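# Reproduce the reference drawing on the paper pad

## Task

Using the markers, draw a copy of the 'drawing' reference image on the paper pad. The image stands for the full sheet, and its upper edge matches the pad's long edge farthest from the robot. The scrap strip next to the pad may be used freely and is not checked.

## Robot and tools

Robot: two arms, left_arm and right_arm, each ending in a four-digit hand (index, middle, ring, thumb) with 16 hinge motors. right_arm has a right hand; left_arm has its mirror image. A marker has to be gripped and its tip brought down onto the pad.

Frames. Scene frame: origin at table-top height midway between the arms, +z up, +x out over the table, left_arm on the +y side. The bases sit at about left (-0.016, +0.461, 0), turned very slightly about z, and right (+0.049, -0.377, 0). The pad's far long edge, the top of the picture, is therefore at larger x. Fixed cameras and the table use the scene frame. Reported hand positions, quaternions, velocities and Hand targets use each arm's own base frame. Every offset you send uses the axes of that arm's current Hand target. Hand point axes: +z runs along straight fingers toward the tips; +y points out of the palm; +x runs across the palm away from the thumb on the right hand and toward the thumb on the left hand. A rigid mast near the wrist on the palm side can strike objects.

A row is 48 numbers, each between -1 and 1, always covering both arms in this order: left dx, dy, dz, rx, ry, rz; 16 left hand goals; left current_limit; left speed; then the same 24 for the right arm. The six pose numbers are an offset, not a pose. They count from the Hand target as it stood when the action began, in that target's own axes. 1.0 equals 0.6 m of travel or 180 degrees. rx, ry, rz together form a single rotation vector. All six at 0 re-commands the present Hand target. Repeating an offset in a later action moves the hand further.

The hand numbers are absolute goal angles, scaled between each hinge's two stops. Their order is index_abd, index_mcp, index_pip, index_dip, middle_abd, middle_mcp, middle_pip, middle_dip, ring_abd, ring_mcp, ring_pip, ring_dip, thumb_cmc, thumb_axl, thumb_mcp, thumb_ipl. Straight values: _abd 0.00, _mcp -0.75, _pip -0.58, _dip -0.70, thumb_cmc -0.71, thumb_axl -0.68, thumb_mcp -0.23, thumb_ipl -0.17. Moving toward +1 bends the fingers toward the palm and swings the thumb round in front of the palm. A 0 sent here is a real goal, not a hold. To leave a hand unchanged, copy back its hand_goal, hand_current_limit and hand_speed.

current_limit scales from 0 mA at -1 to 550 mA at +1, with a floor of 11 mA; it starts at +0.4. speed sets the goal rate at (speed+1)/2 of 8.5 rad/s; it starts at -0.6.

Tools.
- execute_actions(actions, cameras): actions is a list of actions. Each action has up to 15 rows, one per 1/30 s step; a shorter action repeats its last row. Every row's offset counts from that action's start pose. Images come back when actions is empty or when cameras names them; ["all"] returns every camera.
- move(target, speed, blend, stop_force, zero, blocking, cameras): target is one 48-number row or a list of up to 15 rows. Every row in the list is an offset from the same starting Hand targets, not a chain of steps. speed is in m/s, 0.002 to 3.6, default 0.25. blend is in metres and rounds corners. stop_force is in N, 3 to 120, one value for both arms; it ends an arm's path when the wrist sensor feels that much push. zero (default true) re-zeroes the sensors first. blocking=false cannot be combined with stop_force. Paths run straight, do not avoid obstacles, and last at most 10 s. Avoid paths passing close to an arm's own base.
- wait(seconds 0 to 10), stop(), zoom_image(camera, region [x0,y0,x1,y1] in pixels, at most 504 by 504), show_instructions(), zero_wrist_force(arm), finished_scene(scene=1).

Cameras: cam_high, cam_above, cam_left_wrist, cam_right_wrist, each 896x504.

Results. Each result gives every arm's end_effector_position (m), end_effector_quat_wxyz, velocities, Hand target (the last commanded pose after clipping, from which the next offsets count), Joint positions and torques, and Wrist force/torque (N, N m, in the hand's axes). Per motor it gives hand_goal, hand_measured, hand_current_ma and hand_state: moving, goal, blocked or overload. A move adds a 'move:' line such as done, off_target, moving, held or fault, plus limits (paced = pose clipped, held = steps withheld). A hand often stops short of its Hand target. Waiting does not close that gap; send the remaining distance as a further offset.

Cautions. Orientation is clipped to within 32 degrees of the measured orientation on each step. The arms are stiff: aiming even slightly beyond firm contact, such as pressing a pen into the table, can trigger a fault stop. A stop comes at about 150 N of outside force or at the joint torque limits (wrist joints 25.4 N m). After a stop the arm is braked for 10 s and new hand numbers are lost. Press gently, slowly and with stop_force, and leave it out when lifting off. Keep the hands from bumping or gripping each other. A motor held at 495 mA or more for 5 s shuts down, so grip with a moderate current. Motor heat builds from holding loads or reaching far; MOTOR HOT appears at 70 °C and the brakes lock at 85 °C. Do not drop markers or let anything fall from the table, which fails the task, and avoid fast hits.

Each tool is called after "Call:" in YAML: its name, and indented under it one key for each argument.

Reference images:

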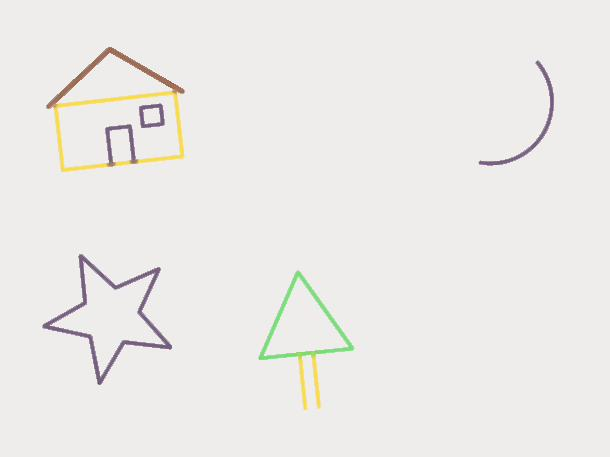

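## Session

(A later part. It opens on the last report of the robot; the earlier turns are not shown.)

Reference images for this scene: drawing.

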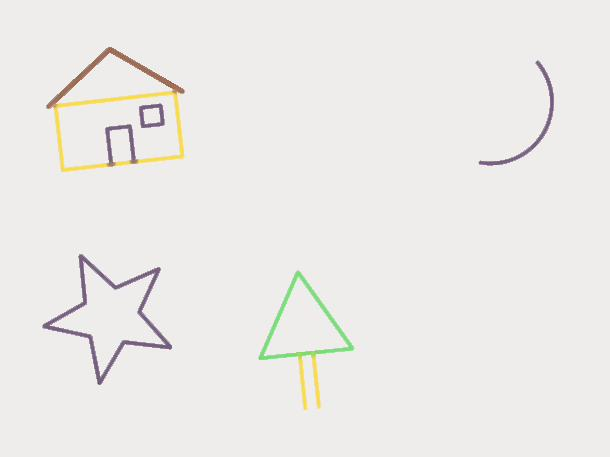

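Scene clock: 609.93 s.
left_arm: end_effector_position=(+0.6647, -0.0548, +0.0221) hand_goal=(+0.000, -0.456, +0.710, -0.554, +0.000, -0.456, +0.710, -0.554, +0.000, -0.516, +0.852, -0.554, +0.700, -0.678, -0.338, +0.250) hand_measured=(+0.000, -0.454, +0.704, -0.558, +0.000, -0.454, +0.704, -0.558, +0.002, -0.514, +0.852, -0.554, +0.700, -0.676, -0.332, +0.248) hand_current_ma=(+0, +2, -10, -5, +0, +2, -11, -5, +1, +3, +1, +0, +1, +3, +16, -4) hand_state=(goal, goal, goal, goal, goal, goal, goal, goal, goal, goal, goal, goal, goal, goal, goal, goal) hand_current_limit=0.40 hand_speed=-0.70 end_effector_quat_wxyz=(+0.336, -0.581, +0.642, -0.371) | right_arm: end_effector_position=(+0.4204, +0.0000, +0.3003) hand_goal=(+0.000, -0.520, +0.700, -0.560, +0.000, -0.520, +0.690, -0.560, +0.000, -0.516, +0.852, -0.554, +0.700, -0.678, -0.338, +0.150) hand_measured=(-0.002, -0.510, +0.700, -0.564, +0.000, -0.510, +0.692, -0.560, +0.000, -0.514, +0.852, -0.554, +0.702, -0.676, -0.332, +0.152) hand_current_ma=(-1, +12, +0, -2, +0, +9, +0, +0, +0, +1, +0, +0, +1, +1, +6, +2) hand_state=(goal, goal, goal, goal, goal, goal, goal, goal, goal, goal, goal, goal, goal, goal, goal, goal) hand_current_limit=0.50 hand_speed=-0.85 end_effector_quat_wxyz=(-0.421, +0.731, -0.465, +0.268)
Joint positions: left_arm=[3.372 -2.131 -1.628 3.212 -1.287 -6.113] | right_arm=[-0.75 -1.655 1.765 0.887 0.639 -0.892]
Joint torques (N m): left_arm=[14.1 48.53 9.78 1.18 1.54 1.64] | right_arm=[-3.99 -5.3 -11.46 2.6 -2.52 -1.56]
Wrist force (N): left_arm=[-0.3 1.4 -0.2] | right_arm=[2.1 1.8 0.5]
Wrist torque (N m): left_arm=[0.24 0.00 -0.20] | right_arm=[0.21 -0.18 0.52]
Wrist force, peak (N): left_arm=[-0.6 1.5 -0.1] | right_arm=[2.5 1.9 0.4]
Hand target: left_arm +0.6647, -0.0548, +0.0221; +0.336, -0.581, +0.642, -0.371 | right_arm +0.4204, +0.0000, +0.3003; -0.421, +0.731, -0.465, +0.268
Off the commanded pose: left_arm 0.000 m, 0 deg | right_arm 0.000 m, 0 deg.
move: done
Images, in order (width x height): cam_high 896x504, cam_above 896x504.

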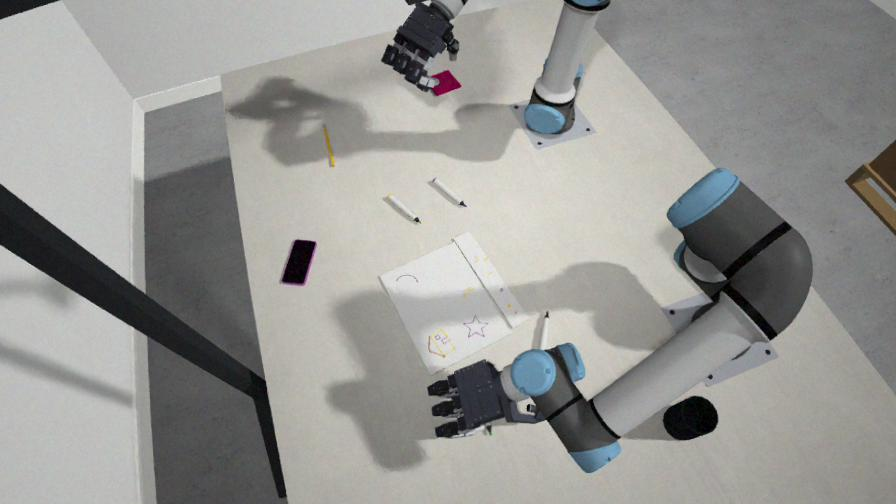

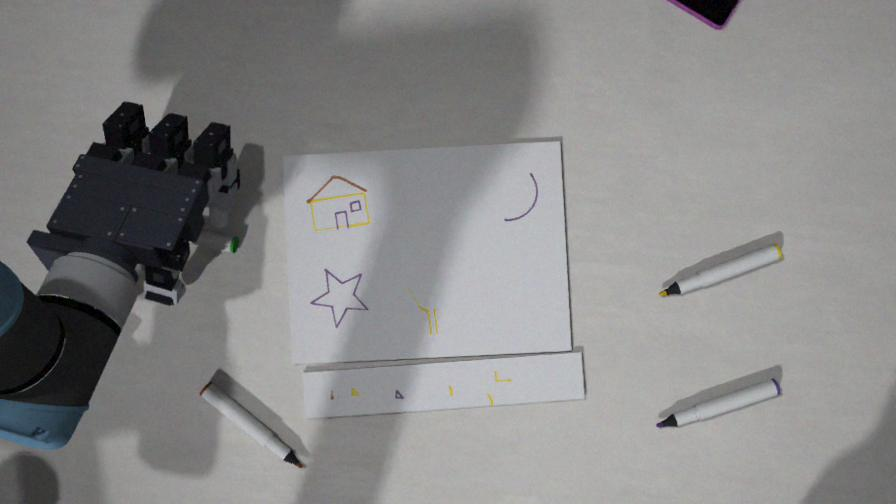

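Call:
move:
  target: [0,0,0,0,0,0, 0,-0.456,0.711,-0.554,0,-0.456,0.711,-0.554,0,-0.516,0.852,-0.554,0.70,-0.678,-0.12,0.22,0.4,-0.85, 0,0,0,0,0,0, 0,-0.52,0.70,-0.56,0,-0.52,0.69,-0.56,0,-0.516,0.852,-0.554,0.70,-0.678,-0.338,0.15,0.5,-0.85]

Call:
move:
  target: [0,0,0,0,0,0, 0,-0.456,0.711,-0.554,0,-0.456,0.711,-0.554,0,-0.516,0.852,-0.554,0.70,-0.678,0.02,0.23,0.4,-0.92, 0,0,0,0,0,0, 0,-0.52,0.70,-0.56,0,-0.52,0.69,-0.56,0,-0.516,0.852,-0.554,0.70,-0.678,-0.338,0.15,0.5,-0.85]
  cameras: ["cam_high","cam_above"]

Call:
zoom_image:
  camera: "cam_high"
  region: [400, 330, 560, 460]

Call:
zoom_image:
  camera: "cam_above"
  region: [90, 160, 270, 300]

Scene clock: 612.07 s.
left_arm: end_effector_position=(+0.6647, -0.0548, +0.0221) hand_goal=(+0.000, -0.456, +0.710, -0.554, +0.000, -0.456, +0.710, -0.554, +0.000, -0.516, +0.852, -0.554, +0.700, -0.678, -0.120, +0.220) hand_measured=(+0.000, -0.454, +0.704, -0.558, +0.000, -0.454, +0.704, -0.558, +0.002, -0.514, +0.852, -0.554, +0.700, -0.676, -0.122, +0.222) hand_current_ma=(+0, +2, -10, -5, +0, +2, -11, -5, +1, +3, +1, +0, +1, +3, -2, +4) hand_state=(goal, goal, goal, goal, goal, goal, goal, goal, goal, goal, goal, goal, goal, goal, goal, goal) hand_current_limit=0.40 hand_speed=-0.85 end_effector_quat_wxyz=(+0.336, -0.581, +0.642, -0.371) | right_arm: end_effector_position=(+0.4204, +0.0000, +0.3003) hand_goal=(+0.000, -0.520, +0.700, -0.560, +0.000, -0.520, +0.690, -0.560, +0.000, -0.516, +0.852, -0.554, +0.700, -0.678, -0.338, +0.150) hand_measured=(-0.002, -0.510, +0.700, -0.564, +0.000, -0.510, +0.692, -0.560, +0.000, -0.514, +0.852, -0.554, +0.702, -0.676, -0.332, +0.152) hand_current_ma=(-1, +12, +0, -2, +0, +9, +0, +0, +0, +1, +0, +0, +1, +1, +6, +2) hand_state=(goal, goal, goal, goal, goal, goal, goal, goal, goal, goal, goal, goal, goal, goal, goal, goal) hand_current_limit=0.50 hand_speed=-0.85 end_effector_quat_wxyz=(-0.421, +0.731, -0.465, +0.268)
Joint positions: left_arm=[3.372 -2.131 -1.628 3.212 -1.287 -6.113] | right_arm=[-0.75 -1.655 1.765 0.887 0.639 -0.892]
Joint torques (N m): left_arm=[13.38 49.05 8.32 1.16 1.82 1.7] | right_arm=[-5.36 -5.7 -11.82 2.38 -2.49 -1.33]
Wrist force (N): left_arm=[-0.1 1.3 0.2] | right_arm=[2.2 2.0 0.1]
Wrist torque (N m): left_arm=[0.19 -0.02 -0.18] | right_arm=[0.26 -0.19 0.53]
Wrist force, peak (N): left_arm=[-0.5 1.5 -0.1] | right_arm=[2.4 1.9 0.6]
Hand target: left_arm +0.6647, -0.0548, +0.0221; +0.336, -0.581, +0.642, -0.371 | right_arm +0.4204, +0.0000, +0.3003; -0.421, +0.731, -0.465, +0.268
Off the commanded pose: left_arm 0.000 m, 0 deg | right_arm 0.000 m, 0 deg.
move: done

Scene clock: 612.83 s.
left_arm: end_effector_position=(+0.6647, -0.0548, +0.0221) hand_goal=(+0.000, -0.456, +0.710, -0.554, +0.000, -0.456, +0.710, -0.554, +0.000, -0.516, +0.852, -0.554, +0.700, -0.678, +0.020, +0.230) hand_measured=(+0.000, -0.456, +0.704, -0.558, +0.000, -0.456, +0.704, -0.558, +0.002, -0.514, +0.852, -0.554, +0.700, -0.676, -0.006, +0.226) hand_current_ma=(+0, +0, -10, -5, +0, +1, -11, -5, +1, +3, +1, +0, +1, +3, -89, -8) hand_state=(goal, goal, goal, goal, goal, goal, goal, goal, goal, goal, goal, goal, goal, goal, blocked, goal) hand_current_limit=0.40 hand_speed=-0.92 end_effector_quat_wxyz=(+0.336, -0.581, +0.642, -0.371) | right_arm: end_effector_position=(+0.4204, +0.0000, +0.3003) hand_goal=(+0.000, -0.520, +0.700, -0.560, +0.000, -0.520, +0.690, -0.560, +0.000, -0.516, +0.852, -0.554, +0.700, -0.678, -0.338, +0.150) hand_measured=(-0.002, -0.510, +0.700, -0.564, +0.000, -0.510, +0.692, -0.560, +0.000, -0.514, +0.852, -0.554, +0.702, -0.676, -0.332, +0.152) hand_current_ma=(-1, +12, +0, -2, +0, +9, +0, +0, +0, +1, +0, +0, +1, +1, +6, +2) hand_state=(goal, goal, goal, goal, goal, goal, goal, goal, goal, goal, goal, goal, goal, goal, goal, goal) hand_current_limit=0.50 hand_speed=-0.85 end_effector_quat_wxyz=(-0.421, +0.731, -0.465, +0.268)
Joint positions: left_arm=[3.372 -2.131 -1.628 3.212 -1.287 -6.113] | right_arm=[-0.75 -1.655 1.765 0.887 0.639 -0.892]
Joint torques (N m): left_arm=[13.84 49.8 8.94 1.13 1.72 1.52] | right_arm=[-6.24 -7.11 -10.75 2.45 -2.3 -1.22]
Wrist force (N): left_arm=[-0.3 1.1 -0.2] | right_arm=[2.2 1.7 0.5]
Wrist torque (N m): left_arm=[0.18 0.00 -0.19] | right_arm=[0.19 -0.19 0.52]
Wrist force, peak (N): left_arm=[-0.4 1.5 -0.2] | right_arm=[2.4 1.9 0.2]
Hand target: left_arm +0.6647, -0.0548, +0.0221; +0.336, -0.581, +0.642, -0.371 | right_arm +0.4204, +0.0000, +0.3003; -0.421, +0.731, -0.465, +0.268
Off the commanded pose: left_arm 0.000 m, 0 deg | right_arm 0.000 m, 0 deg.
move: done
Images, in order (width x height): cam_high 896x504, cam_above 896x504.

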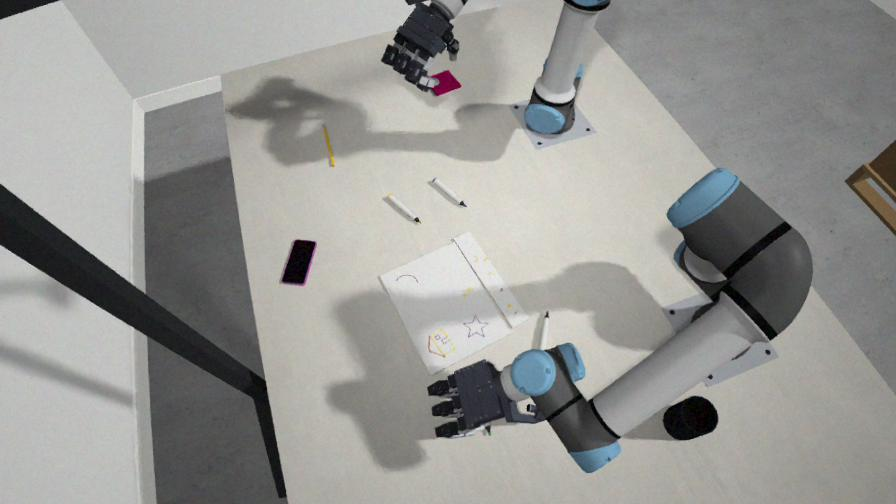

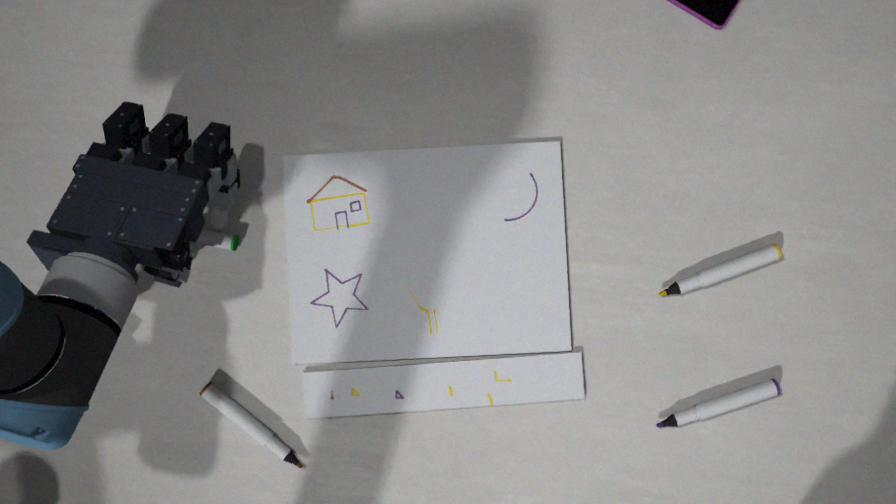

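Scaled by 3.150 from the camera's 896x504 image, which has a finer 1280x720 frame.

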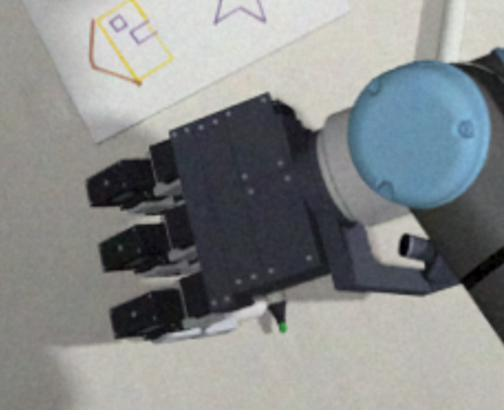

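Scaled by 2.800 from the camera's 896x504 image, which has a finer 1280x720 frame.

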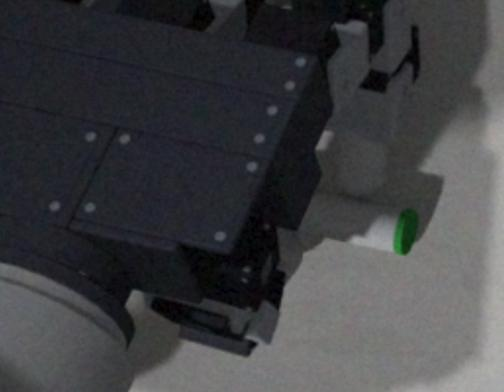

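Call:
move:
  target: [0,0,0,0,0,0, 0,-0.456,0.711,-0.554,0,-0.456,0.711,-0.554,0,-0.516,0.852,-0.554,0.70,-0.678,0.16,0.22,0.74,-0.92, 0,0,0,0,0,0, 0,-0.52,0.70,-0.56,0,-0.52,0.69,-0.56,0,-0.516,0.852,-0.554,0.70,-0.678,-0.338,0.15,0.5,-0.85]

Call:
move:
  target: [0,-0.00433,-0.0025,0,0,0, 0,-0.456,0.711,-0.554,0,-0.456,0.711,-0.554,0,-0.516,0.852,-0.554,0.70,-0.678,0.16,0.22,0.74,-0.92, 0,0,0,0,0,0, 0,-0.52,0.70,-0.56,0,-0.52,0.69,-0.56,0,-0.516,0.852,-0.554,0.70,-0.678,-0.338,0.15,0.5,-0.85]
  speed: 0.02

Call:
move:
  target: [0,0,0,0,0,0, 0,-0.406,0.741,-0.554,0,-0.406,0.741,-0.554,0,-0.516,0.852,-0.554,0.70,-0.678,0.20,0.24,0.74,-0.92, 0,0,0,0,0,0, 0,-0.52,0.70,-0.56,0,-0.52,0.69,-0.56,0,-0.516,0.852,-0.554,0.70,-0.678,-0.338,0.15,0.5,-0.85]
  cameras: ["cam_above","cam_high"]

Call:
zoom_image:
  camera: "cam_above"
  region: [90, 160, 270, 300]

Scene clock: 613.93 s.
left_arm: end_effector_position=(+0.6647, -0.0548, +0.0221) hand_goal=(+0.000, -0.456, +0.710, -0.554, +0.000, -0.456, +0.710, -0.554, +0.000, -0.516, +0.852, -0.554, +0.700, -0.678, +0.160, +0.220) hand_measured=(+0.000, -0.464, +0.704, -0.558, +0.000, -0.464, +0.704, -0.556, +0.002, -0.514, +0.852, -0.554, +0.702, -0.676, +0.018, +0.210) hand_current_ma=(+0, -17, -10, -4, +0, -18, -11, -4, +1, +3, +1, +0, +2, +3, -478, -30) hand_state=(goal, goal, goal, goal, goal, goal, goal, goal, goal, goal, goal, goal, goal, goal, blocked, goal) hand_current_limit=0.74 hand_speed=-0.92 end_effector_quat_wxyz=(+0.336, -0.581, +0.642, -0.371) | right_arm: end_effector_position=(+0.4204, +0.0000, +0.3003) hand_goal=(+0.000, -0.520, +0.700, -0.560, +0.000, -0.520, +0.690, -0.560, +0.000, -0.516, +0.852, -0.554, +0.700, -0.678, -0.338, +0.150) hand_measured=(-0.002, -0.510, +0.700, -0.564, +0.000, -0.510, +0.692, -0.560, +0.000, -0.514, +0.852, -0.554, +0.702, -0.676, -0.332, +0.152) hand_current_ma=(-1, +12, +0, -2, +0, +9, +0, +0, +0, +1, +0, +0, +1, +1, +6, +2) hand_state=(goal, goal, goal, goal, goal, goal, goal, goal, goal, goal, goal, goal, goal, goal, goal, goal) hand_current_limit=0.50 hand_speed=-0.85 end_effector_quat_wxyz=(-0.421, +0.731, -0.465, +0.268)
Joint positions: left_arm=[3.372 -2.131 -1.628 3.212 -1.287 -6.113] | right_arm=[-0.75 -1.655 1.765 0.887 0.639 -0.892]
Joint torques (N m): left_arm=[12.91 45.88 9.63 1.29 1.44 1.66] | right_arm=[-6.78 -6.05 -11.73 2.35 -2.28 -1.54]
Wrist force (N): left_arm=[-0.1 -2.5 -3.9] | right_arm=[2.0 1.9 0.0]
Wrist torque (N m): left_arm=[0.06 -0.03 -0.18] | right_arm=[0.26 -0.17 0.52]
Wrist force, peak (N): left_arm=[-0.1 -2.5 -3.9] | right_arm=[2.4 2.2 0.4]
Hand target: left_arm +0.6647, -0.0548, +0.0221; +0.336, -0.581, +0.642, -0.371 | right_arm +0.4204, +0.0000, +0.3003; -0.421, +0.731, -0.465, +0.268
Off the commanded pose: left_arm 0.000 m, 0 deg | right_arm 0.000 m, 0 deg.
move: done

Scene clock: 614.63 s.
left_arm: end_effector_position=(+0.6647, -0.0548, +0.0249) hand_goal=(+0.000, -0.456, +0.710, -0.554, +0.000, -0.456, +0.710, -0.554, +0.000, -0.516, +0.852, -0.554, +0.700, -0.678, +0.160, +0.220) hand_measured=(+0.000, -0.474, +0.696, -0.560, +0.000, -0.472, +0.694, -0.560, +0.002, -0.514, +0.852, -0.554, +0.702, -0.676, +0.034, +0.200) hand_current_ma=(+0, -42, -30, -9, +0, -40, -35, -10, +1, +3, +1, +0, +3, +3, -479, -71) hand_state=(goal, goal, goal, goal, goal, goal, goal, goal, goal, goal, goal, goal, goal, goal, blocked, blocked) hand_current_limit=0.74 hand_speed=-0.92 end_effector_quat_wxyz=(+0.336, -0.581, +0.642, -0.371) | right_arm: end_effector_position=(+0.4204, +0.0000, +0.3003) hand_goal=(+0.000, -0.520, +0.700, -0.560, +0.000, -0.520, +0.690, -0.560, +0.000, -0.516, +0.852, -0.554, +0.700, -0.678, -0.338, +0.150) hand_measured=(-0.002, -0.510, +0.700, -0.564, +0.000, -0.510, +0.692, -0.560, +0.000, -0.514, +0.852, -0.554, +0.702, -0.676, -0.332, +0.152) hand_current_ma=(-1, +12, +0, -2, +0, +9, +0, +0, +0, +1, +0, +0, +1, +1, +6, +2) hand_state=(goal, goal, goal, goal, goal, goal, goal, goal, goal, goal, goal, goal, goal, goal, goal, goal) hand_current_limit=0.50 hand_speed=-0.85 end_effector_quat_wxyz=(-0.421, +0.731, -0.465, +0.268)
Joint positions: left_arm=[3.372 -2.127 -1.625 3.206 -1.287 -6.113] | right_arm=[-0.75 -1.655 1.765 0.887 0.639 -0.892]
Joint torques (N m): left_arm=[12.85 49.13 23.16 -1.55 1.28 1.36] | right_arm=[-5.83 -6.33 -11.41 2.23 -2.42 -1.43]
Wrist force (N): left_arm=[-0.1 1.2 -0.1] | right_arm=[2.3 1.9 0.3]
Wrist torque (N m): left_arm=[0.19 -0.02 -0.18] | right_arm=[0.23 -0.21 0.53]
Wrist force, peak (N): left_arm=[-0.4 -2.8 -3.9] | right_arm=[2.5 2.0 0.2]
Hand target: left_arm +0.6647, -0.0548, +0.0251; +0.336, -0.581, +0.642, -0.371 | right_arm +0.4204, +0.0000, +0.3003; -0.421, +0.731, -0.465, +0.268
Off the commanded pose: left_arm 0.000 m, 0 deg | right_arm 0.000 m, 0 deg.
move: done

Scene clock: 615.13 s.
left_arm: end_effector_position=(+0.6647, -0.0548, +0.0251) hand_goal=(+0.000, -0.406, +0.740, -0.554, +0.000, -0.406, +0.740, -0.554, +0.000, -0.516, +0.852, -0.554, +0.700, -0.678, +0.200, +0.240) hand_measured=(+0.000, -0.468, +0.698, -0.562, +0.000, -0.468, +0.696, -0.564, +0.002, -0.514, +0.852, -0.554, +0.702, -0.676, +0.034, +0.200) hand_current_ma=(+0, -211, -116, -17, +0, -209, -129, -19, +1, +3, +1, +0, +3, +3, -478, -167) hand_state=(goal, blocked, blocked, goal, goal, blocked, blocked, goal, goal, goal, goal, goal, goal, goal, blocked, blocked) hand_current_limit=0.74 hand_speed=-0.92 end_effector_quat_wxyz=(+0.336, -0.581, +0.642, -0.371) | right_arm: end_effector_position=(+0.4204, +0.0000, +0.3003) hand_goal=(+0.000, -0.520, +0.700, -0.560, +0.000, -0.520, +0.690, -0.560, +0.000, -0.516, +0.852, -0.554, +0.700, -0.678, -0.338, +0.150) hand_measured=(-0.002, -0.510, +0.700, -0.564, +0.000, -0.510, +0.692, -0.560, +0.000, -0.514, +0.852, -0.554, +0.702, -0.676, -0.332, +0.152) hand_current_ma=(-1, +12, +0, -2, +0, +9, +0, +0, +0, +1, +0, +0, +1, +1, +6, +2) hand_state=(goal, goal, goal, goal, goal, goal, goal, goal, goal, goal, goal, goal, goal, goal, goal, goal) hand_current_limit=0.50 hand_speed=-0.85 end_effector_quat_wxyz=(-0.421, +0.731, -0.465, +0.268)
Joint positions: left_arm=[3.372 -2.127 -1.625 3.205 -1.287 -6.113] | right_arm=[-0.75 -1.655 1.765 0.887 0.639 -0.892]
Joint torques (N m): left_arm=[13.1 48.82 22.21 -1.54 1.03 1.44] | right_arm=[-4.54 -6.63 -11.73 2.47 -2.24 -1.36]
Wrist force (N): left_arm=[-0.4 1.5 -0.2] | right_arm=[2.3 1.8 0.1]
Wrist torque (N m): left_arm=[0.23 0.02 -0.22] | right_arm=[0.23 -0.21 0.53]
Wrist force, peak (N): left_arm=[-0.4 1.5 -0.1] | right_arm=[2.4 1.8 0.5]
Hand target: left_arm +0.6647, -0.0548, +0.0251; +0.336, -0.581, +0.642, -0.371 | right_arm +0.4204, +0.0000, +0.3003; -0.421, +0.731, -0.465, +0.268
Off the commanded pose: left_arm 0.000 m, 0 deg | right_arm 0.000 m, 0 deg.
move: done
Images, in order (width x height): cam_high 896x504, cam_above 896x504.

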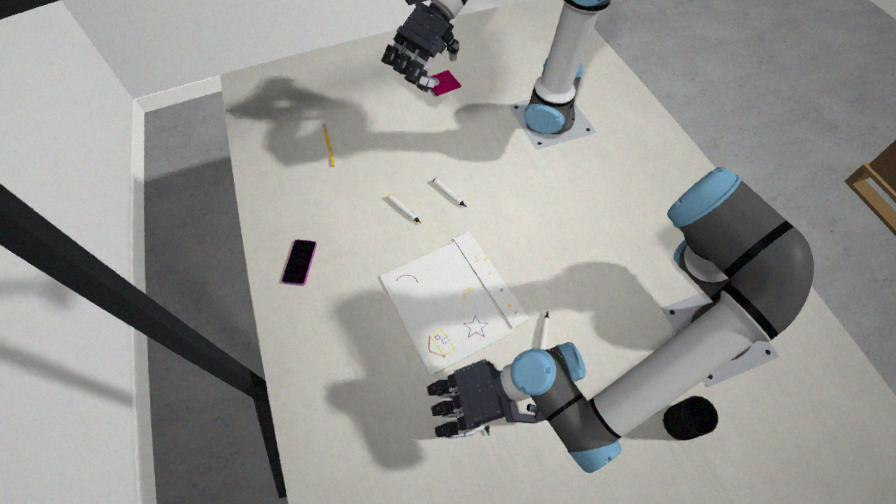

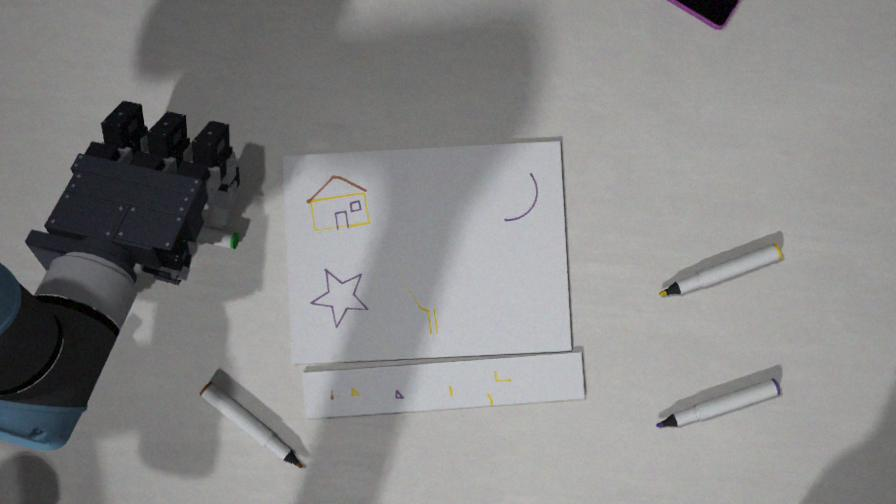

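Scaled by 2.800 from the camera's 896x504 image, which has a finer 1280x720 frame.

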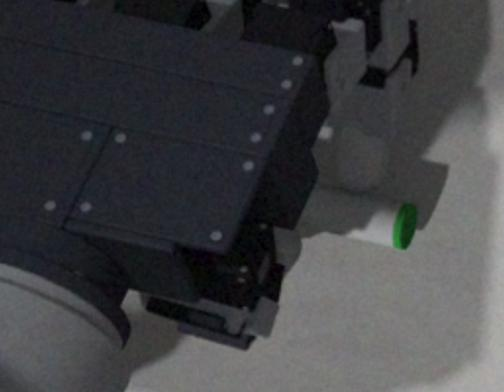

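Call:
move:
  target:
    - [0,-0.19485,-0.1125,0,0,0, 0,-0.406,0.741,-0.554,0,-0.406,0.741,-0.554,0,-0.516,0.852,-0.554,0.70,-0.678,0.20,0.24,0.74,-0.92, 0,0,0,0,0,0, 0,-0.52,0.70,-0.56,0,-0.52,0.69,-0.56,0,-0.516,0.852,-0.554,0.70,-0.678,-0.338,0.15,0.5,-0.85]
    - [0.87665,-0.15656,-0.1789,0,0.1554,0.08972, 0,-0.406,0.741,-0.554,0,-0.406,0.741,-0.554,0,-0.516,0.852,-0.554,0.70,-0.678,0.20,0.24,0.74,-0.92, 0,0,0,0,0,0, 0,-0.52,0.70,-0.56,0,-0.52,0.69,-0.56,0,-0.516,0.852,-0.554,0.70,-0.678,-0.338,0.15,0.5,-0.85]
  speed: [0.15,0.25]
  blend: [0.04,0]
  cameras: ["cam_above","cam_high"]

Scene clock: 626.90 s.
left_arm: end_effector_position=(+0.5669, -0.5737, +0.1597) hand_goal=(+0.000, -0.406, +0.740, -0.554, +0.000, -0.406, +0.740, -0.554, +0.000, -0.516, +0.852, -0.554, +0.700, -0.678, +0.200, +0.240) hand_measured=(+0.000, -0.468, +0.698, -0.562, +0.000, -0.468, +0.696, -0.564, +0.002, -0.514, +0.852, -0.554, +0.702, -0.676, +0.034, +0.200) hand_current_ma=(+0, -211, -116, -17, +0, -209, -129, -20, +1, +3, +1, +0, +3, +3, -479, -167) hand_state=(goal, blocked, blocked, goal, goal, blocked, blocked, goal, goal, goal, goal, goal, goal, goal, blocked, blocked) hand_current_limit=0.74 hand_speed=-0.92 end_effector_quat_wxyz=(+0.220, -0.380, +0.778, -0.449) | right_arm: end_effector_position=(+0.4204, +0.0000, +0.3003) hand_goal=(+0.000, -0.520, +0.700, -0.560, +0.000, -0.520, +0.690, -0.560, +0.000, -0.516, +0.852, -0.554, +0.700, -0.678, -0.338, +0.150) hand_measured=(-0.002, -0.510, +0.700, -0.564, +0.000, -0.510, +0.692, -0.560, +0.000, -0.514, +0.852, -0.554, +0.702, -0.676, -0.332, +0.152) hand_current_ma=(-1, +12, +0, -2, +0, +9, +0, +0, +0, +1, +0, +0, +1, +1, +6, +2) hand_state=(goal, goal, goal, goal, goal, goal, goal, goal, goal, goal, goal, goal, goal, goal, goal, goal) hand_current_limit=0.50 hand_speed=-0.85 end_effector_quat_wxyz=(-0.421, +0.731, -0.465, +0.268)
Joint positions: left_arm=[2.561 -2.335 -0.897 2.707 -1.501 -6.241] | right_arm=[-0.75 -1.655 1.765 0.887 0.639 -0.892]
Joint torques (N m): left_arm=[-12.56 46.55 27.17 -1.54 -1.21 0.63] | right_arm=[-5.93 -6.61 -10.51 2.37 -2.47 -1.29]
Wrist force (N): left_arm=[-0.4 1.5 0.0] | right_arm=[2.1 1.7 0.1]
Wrist torque (N m): left_arm=[0.22 0.02 -0.02] | right_arm=[0.22 -0.17 0.51]
Wrist force, peak (N): left_arm=[-0.6 2.0 0.3] | right_arm=[2.5 1.9 0.2]
Hand target: left_arm +0.5669, -0.5738, +0.1597; +0.220, -0.380, +0.778, -0.449 | right_arm +0.4204, +0.0000, +0.3003; -0.421, +0.731, -0.465, +0.268
Off the commanded pose: left_arm 0.000 m, 0 deg | right_arm 0.000 m, 0 deg.
move: done
Images, in order (width x height): cam_high 896x504, cam_above 896x504.

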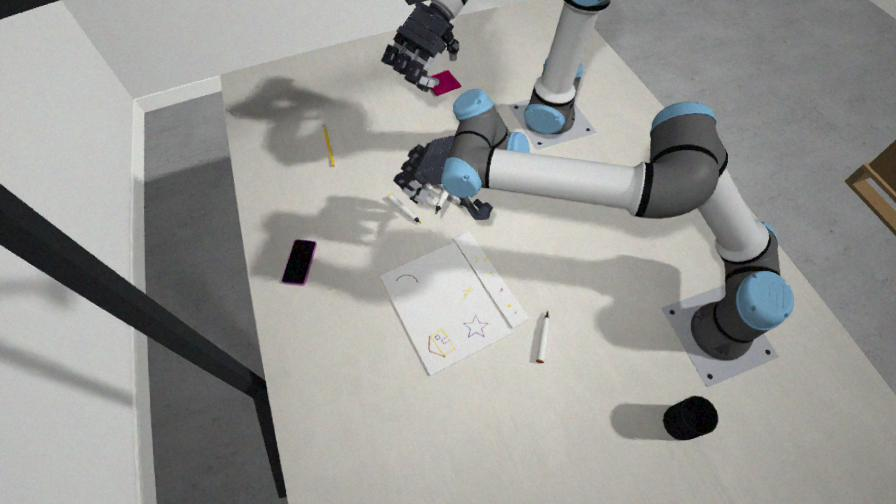

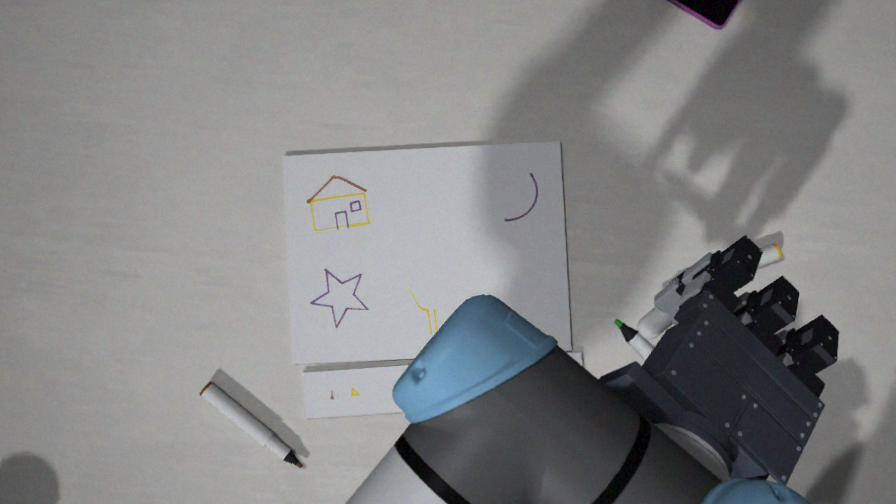

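Call:
move:
  target: [0,0.1439,0.08308,0,0,0, 0,-0.406,0.741,-0.554,0,-0.406,0.741,-0.554,0,-0.516,0.852,-0.554,0.70,-0.678,0.20,0.24,0.74,-0.92, 0,0,0,0,0,0, 0,-0.52,0.70,-0.56,0,-0.52,0.69,-0.56,0,-0.516,0.852,-0.554,0.70,-0.678,-0.338,0.15,0.5,-0.85]
  speed: 0.12
  cameras: ["cam_above","cam_high"]

Call:
zoom_image:
  camera: "cam_high"
  region: [380, 130, 520, 240]

Call:
zoom_image:
  camera: "cam_above"
  region: [560, 220, 860, 500]

Scene clock: 628.77 s.
left_arm: end_effector_position=(+0.5669, -0.5737, +0.0602) hand_goal=(+0.000, -0.406, +0.740, -0.554, +0.000, -0.406, +0.740, -0.554, +0.000, -0.516, +0.852, -0.554, +0.700, -0.678, +0.200, +0.240) hand_measured=(+0.000, -0.468, +0.698, -0.562, +0.000, -0.468, +0.696, -0.564, +0.002, -0.514, +0.852, -0.554, +0.702, -0.676, +0.034, +0.200) hand_current_ma=(+0, -211, -116, -17, +0, -209, -129, -20, +1, +3, +1, +0, +3, +3, -479, -167) hand_state=(goal, blocked, blocked, goal, goal, blocked, blocked, goal, goal, goal, goal, goal, goal, goal, blocked, blocked) hand_current_limit=0.74 hand_speed=-0.92 end_effector_quat_wxyz=(+0.220, -0.380, +0.778, -0.449) | right_arm: end_effector_position=(+0.4204, +0.0000, +0.3003) hand_goal=(+0.000, -0.520, +0.700, -0.560, +0.000, -0.520, +0.690, -0.560, +0.000, -0.516, +0.852, -0.554, +0.700, -0.678, -0.338, +0.150) hand_measured=(-0.002, -0.510, +0.700, -0.564, +0.000, -0.510, +0.692, -0.560, +0.000, -0.514, +0.852, -0.554, +0.702, -0.676, -0.332, +0.152) hand_current_ma=(-1, +12, +0, -2, +0, +9, +0, +0, +0, +1, +0, +0, +1, +1, +6, +2) hand_state=(goal, goal, goal, goal, goal, goal, goal, goal, goal, goal, goal, goal, goal, goal, goal, goal) hand_current_limit=0.50 hand_speed=-0.85 end_effector_quat_wxyz=(-0.421, +0.731, -0.465, +0.268)
Joint positions: left_arm=[2.561 -2.39 -1.056 2.922 -1.5 -6.241] | right_arm=[-0.75 -1.655 1.765 0.887 0.639 -0.892]
Joint torques (N m): left_arm=[12.2 47 12.64 1.52 1.45 -1.36] | right_arm=[-4.76 -6.82 -11.36 2.28 -2.43 -1.26]
Wrist force (N): left_arm=[-0.3 1.2 0.1] | right_arm=[2.2 1.7 0.2]
Wrist torque (N m): left_arm=[0.18 0.03 -0.08] | right_arm=[0.22 -0.20 0.53]
Wrist force, peak (N): left_arm=[-0.3 2.0 0.2] | right_arm=[2.5 1.8 0.1]
Hand target: left_arm +0.5670, -0.5737, +0.0600; +0.220, -0.380, +0.778, -0.449 | right_arm +0.4204, +0.0000, +0.3003; -0.421, +0.731, -0.465, +0.268
Off the commanded pose: left_arm 0.000 m, 0 deg | right_arm 0.000 m, 0 deg.
move: done
Images, in order (width x height): cam_high 896x504, cam_above 896x504.

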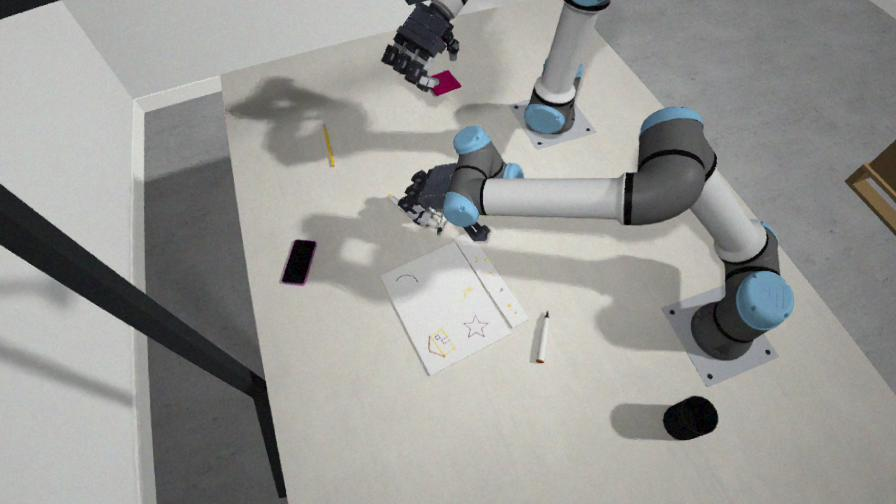

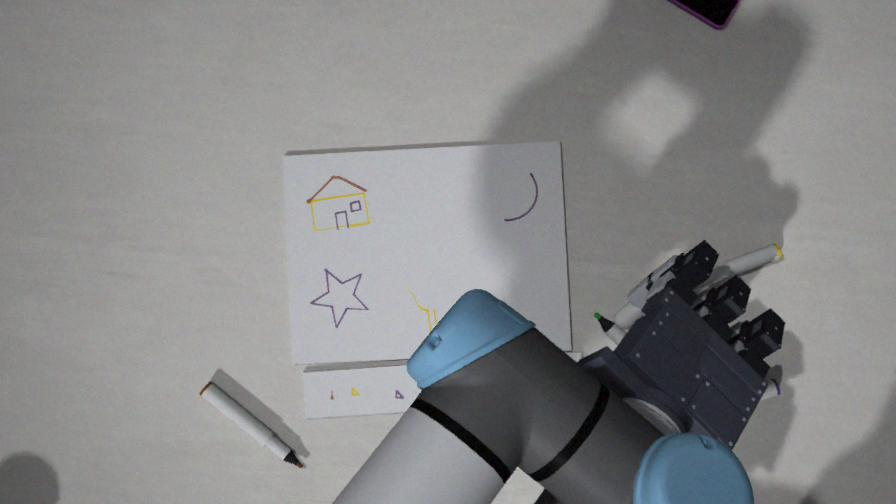

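Scaled by 3.600 from the camera's 896x504 image, which has a finer 1280x720 frame.

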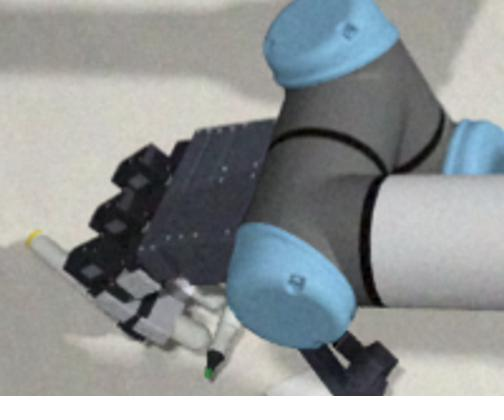

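Scaled by 1.680 from the camera's 896x504 image, which has a finer 1280x720 frame.

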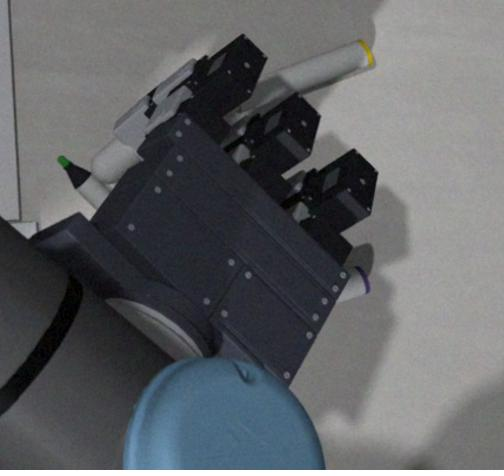

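Call:
move:
  target: [0,0.03897,0.0225,0,0,0, 0,-0.406,0.741,-0.554,0,-0.406,0.741,-0.554,0,-0.516,0.852,-0.554,0.70,-0.678,0.20,0.24,0.74,-0.92, 0,0,0,0,0,0, 0,-0.52,0.70,-0.56,0,-0.52,0.69,-0.56,0,-0.516,0.852,-0.554,0.70,-0.678,-0.338,0.15,0.5,-0.85]
  speed: 0.06

Call:
move:
  target: [0,0.0173,0.01,0,0,0, 0,-0.406,0.741,-0.554,0,-0.406,0.741,-0.554,0,-0.516,0.852,-0.554,0.70,-0.678,0.20,0.24,0.74,-0.92, 0,0,0,0,0,0, 0,-0.52,0.70,-0.56,0,-0.52,0.69,-0.56,0,-0.516,0.852,-0.554,0.70,-0.678,-0.338,0.15,0.5,-0.85]
  speed: 0.01
  stop_force: 3
  cameras: ["cam_above","cam_high"]

Call:
zoom_image:
  camera: "cam_high"
  region: [380, 130, 520, 240]

Call:
zoom_image:
  camera: "cam_above"
  region: [560, 220, 860, 500]

Scene clock: 630.43 s.
left_arm: end_effector_position=(+0.5670, -0.5737, +0.0332) hand_goal=(+0.000, -0.406, +0.740, -0.554, +0.000, -0.406, +0.740, -0.554, +0.000, -0.516, +0.852, -0.554, +0.700, -0.678, +0.200, +0.240) hand_measured=(+0.000, -0.468, +0.698, -0.562, +0.000, -0.468, +0.696, -0.564, +0.002, -0.514, +0.852, -0.554, +0.702, -0.676, +0.034, +0.200) hand_current_ma=(+0, -211, -116, -17, +0, -209, -129, -20, +1, +3, +1, +0, +3, +3, -479, -167) hand_state=(goal, blocked, blocked, goal, goal, blocked, blocked, goal, goal, goal, goal, goal, goal, goal, blocked, blocked) hand_current_limit=0.74 hand_speed=-0.92 end_effector_quat_wxyz=(+0.220, -0.380, +0.778, -0.449) | right_arm: end_effector_position=(+0.4204, +0.0000, +0.3003) hand_goal=(+0.000, -0.520, +0.700, -0.560, +0.000, -0.520, +0.690, -0.560, +0.000, -0.516, +0.852, -0.554, +0.700, -0.678, -0.338, +0.150) hand_measured=(-0.002, -0.510, +0.700, -0.564, +0.000, -0.510, +0.692, -0.560, +0.000, -0.514, +0.852, -0.554, +0.702, -0.676, -0.332, +0.152) hand_current_ma=(-1, +12, +0, -2, +0, +9, +0, +0, +0, +1, +0, +0, +1, +1, +6, +2) hand_state=(goal, goal, goal, goal, goal, goal, goal, goal, goal, goal, goal, goal, goal, goal, goal, goal) hand_current_limit=0.50 hand_speed=-0.85 end_effector_quat_wxyz=(-0.421, +0.731, -0.465, +0.268)
Joint positions: left_arm=[2.561 -2.414 -1.085 2.975 -1.5 -6.241] | right_arm=[-0.75 -1.655 1.765 0.887 0.639 -0.892]
Joint torques (N m): left_arm=[12.4 47.75 12.42 1.48 1.64 0.9] | right_arm=[-4.67 -7.5 -13.01 2.26 -2.45 -1.12]
Wrist force (N): left_arm=[-0.6 1.2 0.1] | right_arm=[2.2 1.8 0.3]
Wrist torque (N m): left_arm=[0.19 0.04 -0.08] | right_arm=[0.23 -0.19 0.52]
Wrist force, peak (N): left_arm=[-0.4 1.7 0.2] | right_arm=[2.4 1.9 0.3]
Hand target: left_arm +0.5670, -0.5737, +0.0330; +0.220, -0.380, +0.778, -0.449 | right_arm +0.4204, +0.0000, +0.3003; -0.421, +0.731, -0.465, +0.268
Off the commanded pose: left_arm 0.000 m, 0 deg | right_arm 0.000 m, 0 deg.
move: done

Scene clock: 632.73 s.
left_arm: end_effector_position=(+0.5670, -0.5737, +0.0230) hand_goal=(+0.000, -0.406, +0.740, -0.554, +0.000, -0.406, +0.740, -0.554, +0.000, -0.516, +0.852, -0.554, +0.700, -0.678, +0.200, +0.240) hand_measured=(+0.000, -0.468, +0.704, -0.564, +0.000, -0.468, +0.704, -0.564, +0.002, -0.514, +0.852, -0.554, +0.702, -0.676, +0.034, +0.200) hand_current_ma=(+0, -210, -97, -20, +0, -209, -100, -20, +1, +3, +1, +0, +3, +3, -479, -167) hand_state=(goal, blocked, blocked, goal, goal, blocked, blocked, goal, goal, goal, goal, goal, goal, goal, blocked, blocked) hand_current_limit=0.74 hand_speed=-0.92 end_effector_quat_wxyz=(+0.220, -0.380, +0.778, -0.449) | right_arm: end_effector_position=(+0.4204, +0.0000, +0.3003) hand_goal=(+0.000, -0.520, +0.700, -0.560, +0.000, -0.520, +0.690, -0.560, +0.000, -0.516, +0.852, -0.554, +0.700, -0.678, -0.338, +0.150) hand_measured=(-0.002, -0.510, +0.700, -0.564, +0.000, -0.510, +0.692, -0.560, +0.000, -0.514, +0.852, -0.554, +0.702, -0.676, -0.332, +0.152) hand_current_ma=(-1, +12, +0, -2, +0, +9, +0, +0, +0, +1, +0, +0, +1, +1, +6, +2) hand_state=(goal, goal, goal, goal, goal, goal, goal, goal, goal, goal, goal, goal, goal, goal, goal, goal) hand_current_limit=0.50 hand_speed=-0.85 end_effector_quat_wxyz=(-0.421, +0.731, -0.465, +0.268)
Joint positions: left_arm=[2.561 -2.424 -1.095 2.994 -1.5 -6.241] | right_arm=[-0.75 -1.655 1.765 0.887 0.639 -0.892]
Joint torques (N m): left_arm=[13.11 61.29 24.6 -1.5 0.54 1.08] | right_arm=[-5.38 -5.15 -12.07 2.5 -2 -1.31]
Wrist force (N): left_arm=[-0.2 0.8 -0.5] | right_arm=[2.3 1.8 0.0]
Wrist torque (N m): left_arm=[0.20 -0.01 -0.05] | right_arm=[0.25 -0.20 0.53]
Wrist force, peak (N): left_arm=[0.3 -3.2 -3.6] | right_arm=[2.5 1.7 0.2]
Hand target: left_arm +0.5670, -0.5737, +0.0230; +0.220, -0.380, +0.778, -0.449 (not the last commanded pose) | right_arm +0.4204, +0.0000, +0.3003; -0.421, +0.731, -0.465, +0.268
Off the commanded pose: left_arm 0.002 m, 0 deg | right_arm 0.000 m, 0 deg.
move: contact (left_arm)
Images, in order (width x height): cam_high 896x504, cam_above 896x504.

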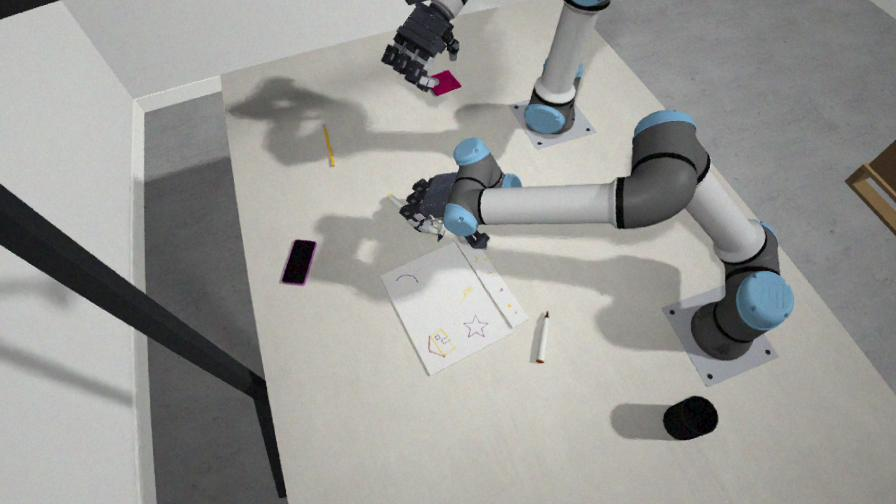

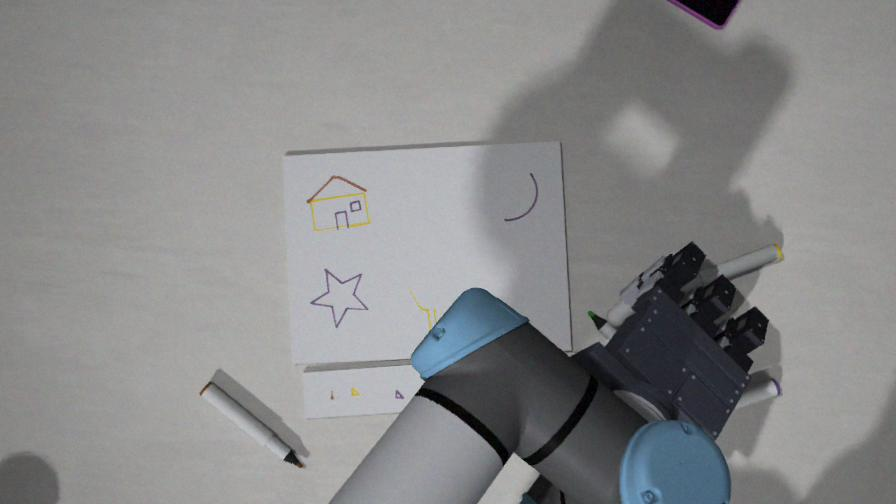

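Scaled by 3.600 from the camera's 896x504 image, which has a finer 1280x720 frame.

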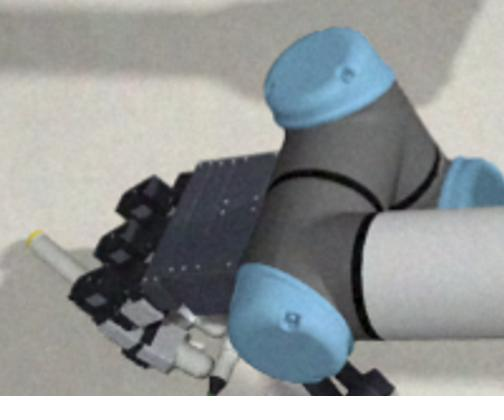

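Scaled by 1.680 from the camera's 896x504 image, which has a finer 1280x720 frame.

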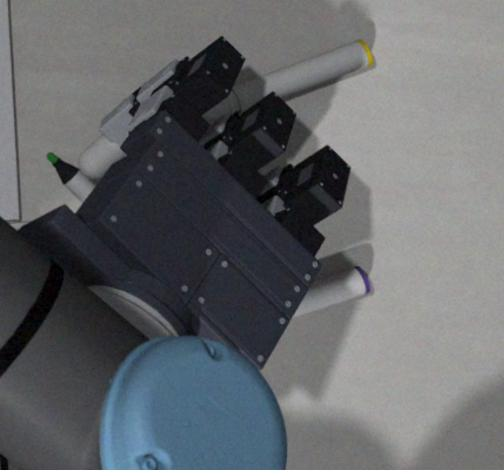

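Call:
move:
  target: [0,0,0,0,0,0, 0,-0.47,0.705,-0.554,0,-0.475,0.697,-0.554,0,-0.516,0.852,-0.554,0.70,-0.678,-0.15,0.18,0.5,-0.92, 0,0,0,0,0,0, 0,-0.52,0.70,-0.56,0,-0.52,0.69,-0.56,0,-0.516,0.852,-0.554,0.70,-0.678,-0.338,0.15,0.5,-0.85]

Call:
move:
  target: [0,0,0,0,0,0, 0,-0.51,0.70,-0.554,0,-0.51,0.69,-0.554,0,-0.516,0.852,-0.554,0.70,-0.678,-0.338,0.15,0.5,-0.85, 0,0,0,0,0,0, 0,-0.52,0.70,-0.56,0,-0.52,0.69,-0.56,0,-0.516,0.852,-0.554,0.70,-0.678,-0.338,0.15,0.5,-0.85]
  cameras: ["cam_above","cam_high"]

Call:
zoom_image:
  camera: "cam_above"
  region: [560, 220, 860, 500]

Call:
zoom_image:
  camera: "cam_high"
  region: [380, 150, 500, 250]

Scene clock: 635.37 s.
left_arm: end_effector_position=(+0.5670, -0.5737, +0.0230) hand_goal=(+0.000, -0.470, +0.704, -0.554, +0.000, -0.476, +0.696, -0.554, +0.000, -0.516, +0.852, -0.554, +0.700, -0.678, -0.150, +0.180) hand_measured=(+0.000, -0.468, +0.702, -0.556, +0.000, -0.474, +0.694, -0.556, +0.002, -0.514, +0.852, -0.554, +0.702, -0.676, -0.146, +0.180) hand_current_ma=(+0, +2, -4, -2, +0, +2, -4, -3, +1, +3, +1, +0, +2, +3, +11, -1) hand_state=(goal, goal, goal, goal, goal, goal, goal, goal, goal, goal, goal, goal, goal, goal, goal, goal) hand_current_limit=0.50 hand_speed=-0.92 end_effector_quat_wxyz=(+0.220, -0.380, +0.778, -0.449) | right_arm: end_effector_position=(+0.4204, +0.0000, +0.3003) hand_goal=(+0.000, -0.520, +0.700, -0.560, +0.000, -0.520, +0.690, -0.560, +0.000, -0.516, +0.852, -0.554, +0.700, -0.678, -0.338, +0.150) hand_measured=(-0.002, -0.510, +0.700, -0.564, +0.000, -0.510, +0.692, -0.560, +0.000, -0.514, +0.852, -0.554, +0.702, -0.676, -0.332, +0.152) hand_current_ma=(-1, +12, +0, -2, +0, +9, +0, +0, +0, +1, +0, +0, +1, +1, +6, +2) hand_state=(goal, goal, goal, goal, goal, goal, goal, goal, goal, goal, goal, goal, goal, goal, goal, goal) hand_current_limit=0.50 hand_speed=-0.85 end_effector_quat_wxyz=(-0.421, +0.731, -0.465, +0.268)
Joint positions: left_arm=[2.561 -2.424 -1.095 2.994 -1.5 -6.241] | right_arm=[-0.75 -1.655 1.765 0.887 0.639 -0.892]
Joint torques (N m): left_arm=[13.49 48.25 11.98 -0.98 -0.76 1.15] | right_arm=[-6.39 -6.36 -13.18 2.27 -2.02 -1.2]
Wrist force (N): left_arm=[-0.2 1.4 0.0] | right_arm=[2.3 1.8 0.2]
Wrist torque (N m): left_arm=[0.23 -0.02 -0.06] | right_arm=[0.23 -0.20 0.54]
Wrist force, peak (N): left_arm=[0.0 -2.4 -3.6] | right_arm=[2.6 1.8 0.4]
Hand target: left_arm +0.5670, -0.5737, +0.0230; +0.220, -0.380, +0.778, -0.449 | right_arm +0.4204, +0.0000, +0.3003; -0.421, +0.731, -0.465, +0.268
Off the commanded pose: left_arm 0.000 m, 0 deg | right_arm 0.000 m, 0 deg.
move: done

Scene clock: 636.10 s.
left_arm: end_effector_position=(+0.5670, -0.5737, +0.0230) hand_goal=(+0.000, -0.510, +0.700, -0.554, +0.000, -0.510, +0.690, -0.554, +0.000, -0.516, +0.852, -0.554, +0.700, -0.678, -0.338, +0.150) hand_measured=(+0.000, -0.500, +0.700, -0.556, +0.000, -0.498, +0.690, -0.556, +0.002, -0.514, +0.852, -0.554, +0.702, -0.676, -0.330, +0.152) hand_current_ma=(+0, +22, +1, -2, +0, +24, +1, -3, +1, +3, +1, +0, +2, +3, +18, +4) hand_state=(goal, goal, goal, goal, goal, goal, goal, goal, goal, goal, goal, goal, goal, goal, goal, goal) hand_current_limit=0.50 hand_speed=-0.85 end_effector_quat_wxyz=(+0.220, -0.380, +0.778, -0.449) | right_arm: end_effector_position=(+0.4204, +0.0000, +0.3003) hand_goal=(+0.000, -0.520, +0.700, -0.560, +0.000, -0.520, +0.690, -0.560, +0.000, -0.516, +0.852, -0.554, +0.700, -0.678, -0.338, +0.150) hand_measured=(-0.002, -0.510, +0.700, -0.564, +0.000, -0.510, +0.692, -0.560, +0.000, -0.514, +0.852, -0.554, +0.702, -0.676, -0.332, +0.152) hand_current_ma=(-1, +12, +0, -2, +0, +9, +0, +0, +0, +1, +0, +0, +1, +1, +6, +2) hand_state=(goal, goal, goal, goal, goal, goal, goal, goal, goal, goal, goal, goal, goal, goal, goal, goal) hand_current_limit=0.50 hand_speed=-0.85 end_effector_quat_wxyz=(-0.421, +0.731, -0.465, +0.268)
Joint positions: left_arm=[2.561 -2.424 -1.095 2.994 -1.5 -6.241] | right_arm=[-0.75 -1.655 1.765 0.887 0.639 -0.892]
Joint torques (N m): left_arm=[13.27 47.33 11.91 -0.62 -0.64 1.06] | right_arm=[-3.71 -5.11 -13.06 2.21 -2.11 -1.19]
Wrist force (N): left_arm=[-0.2 1.2 0.0] | right_arm=[2.1 1.9 0.3]
Wrist torque (N m): left_arm=[0.21 -0.01 -0.05] | right_arm=[0.24 -0.19 0.53]
Wrist force, peak (N): left_arm=[0.1 1.4 0.4] | right_arm=[2.3 2.0 0.6]
Hand target: left_arm +0.5670, -0.5737, +0.0230; +0.220, -0.380, +0.778, -0.449 | right_arm +0.4204, +0.0000, +0.3003; -0.421, +0.731, -0.465, +0.268
Off the commanded pose: left_arm 0.000 m, 0 deg | right_arm 0.000 m, 0 deg.
move: done
Images, in order (width x height): cam_high 896x504, cam_above 896x504.

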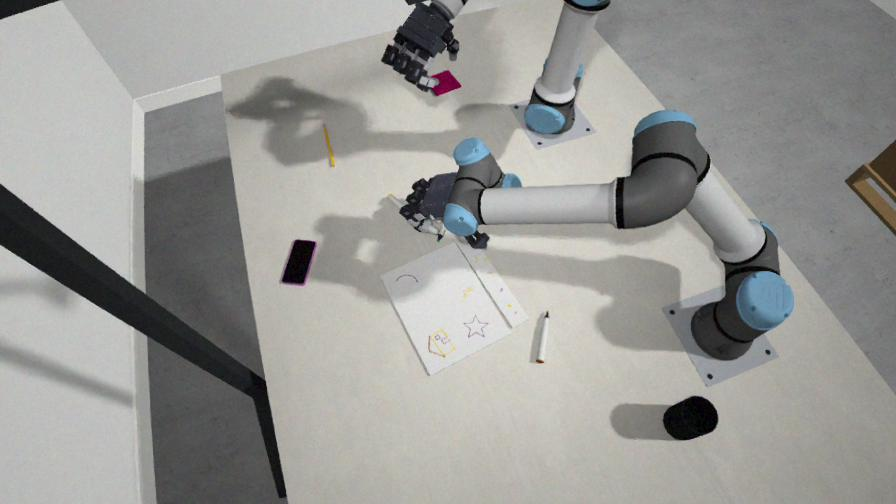

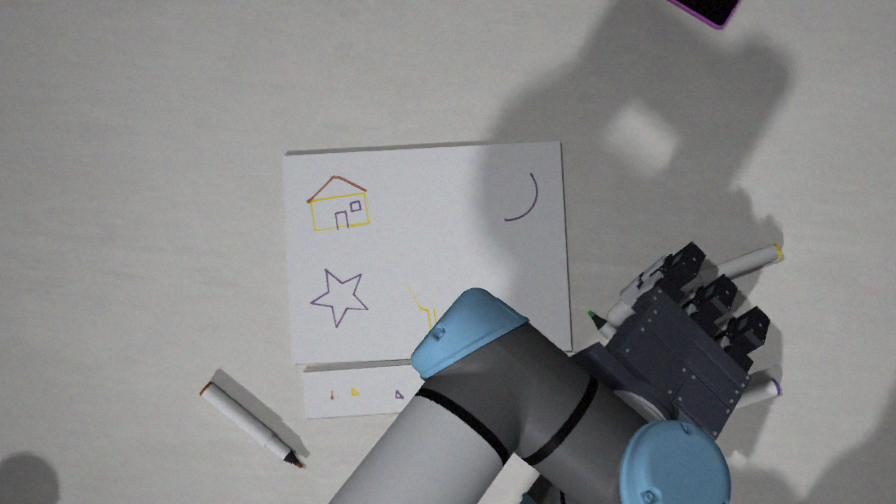

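Scaled by 1.680 from the camera's 896x504 image, which has a finer 1280x720 frame.

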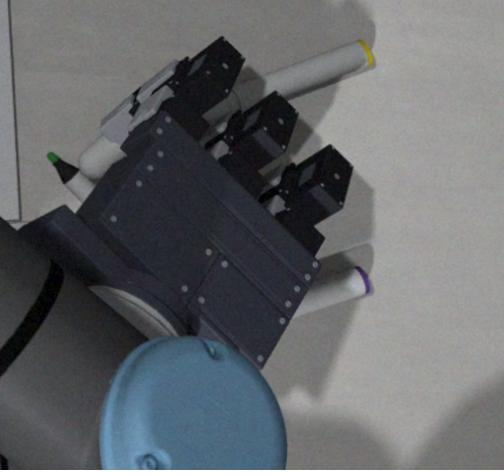

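Scaled by 4.200 from the camera's 896x504 image, which has a finer 1280x720 frame.

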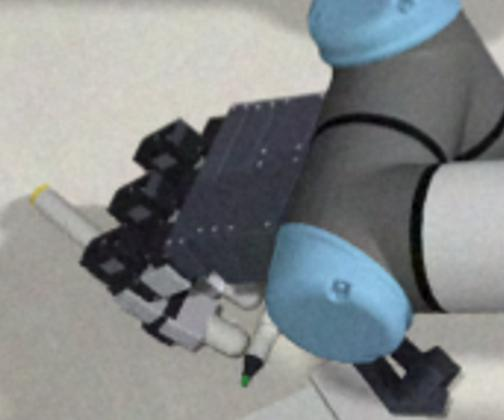

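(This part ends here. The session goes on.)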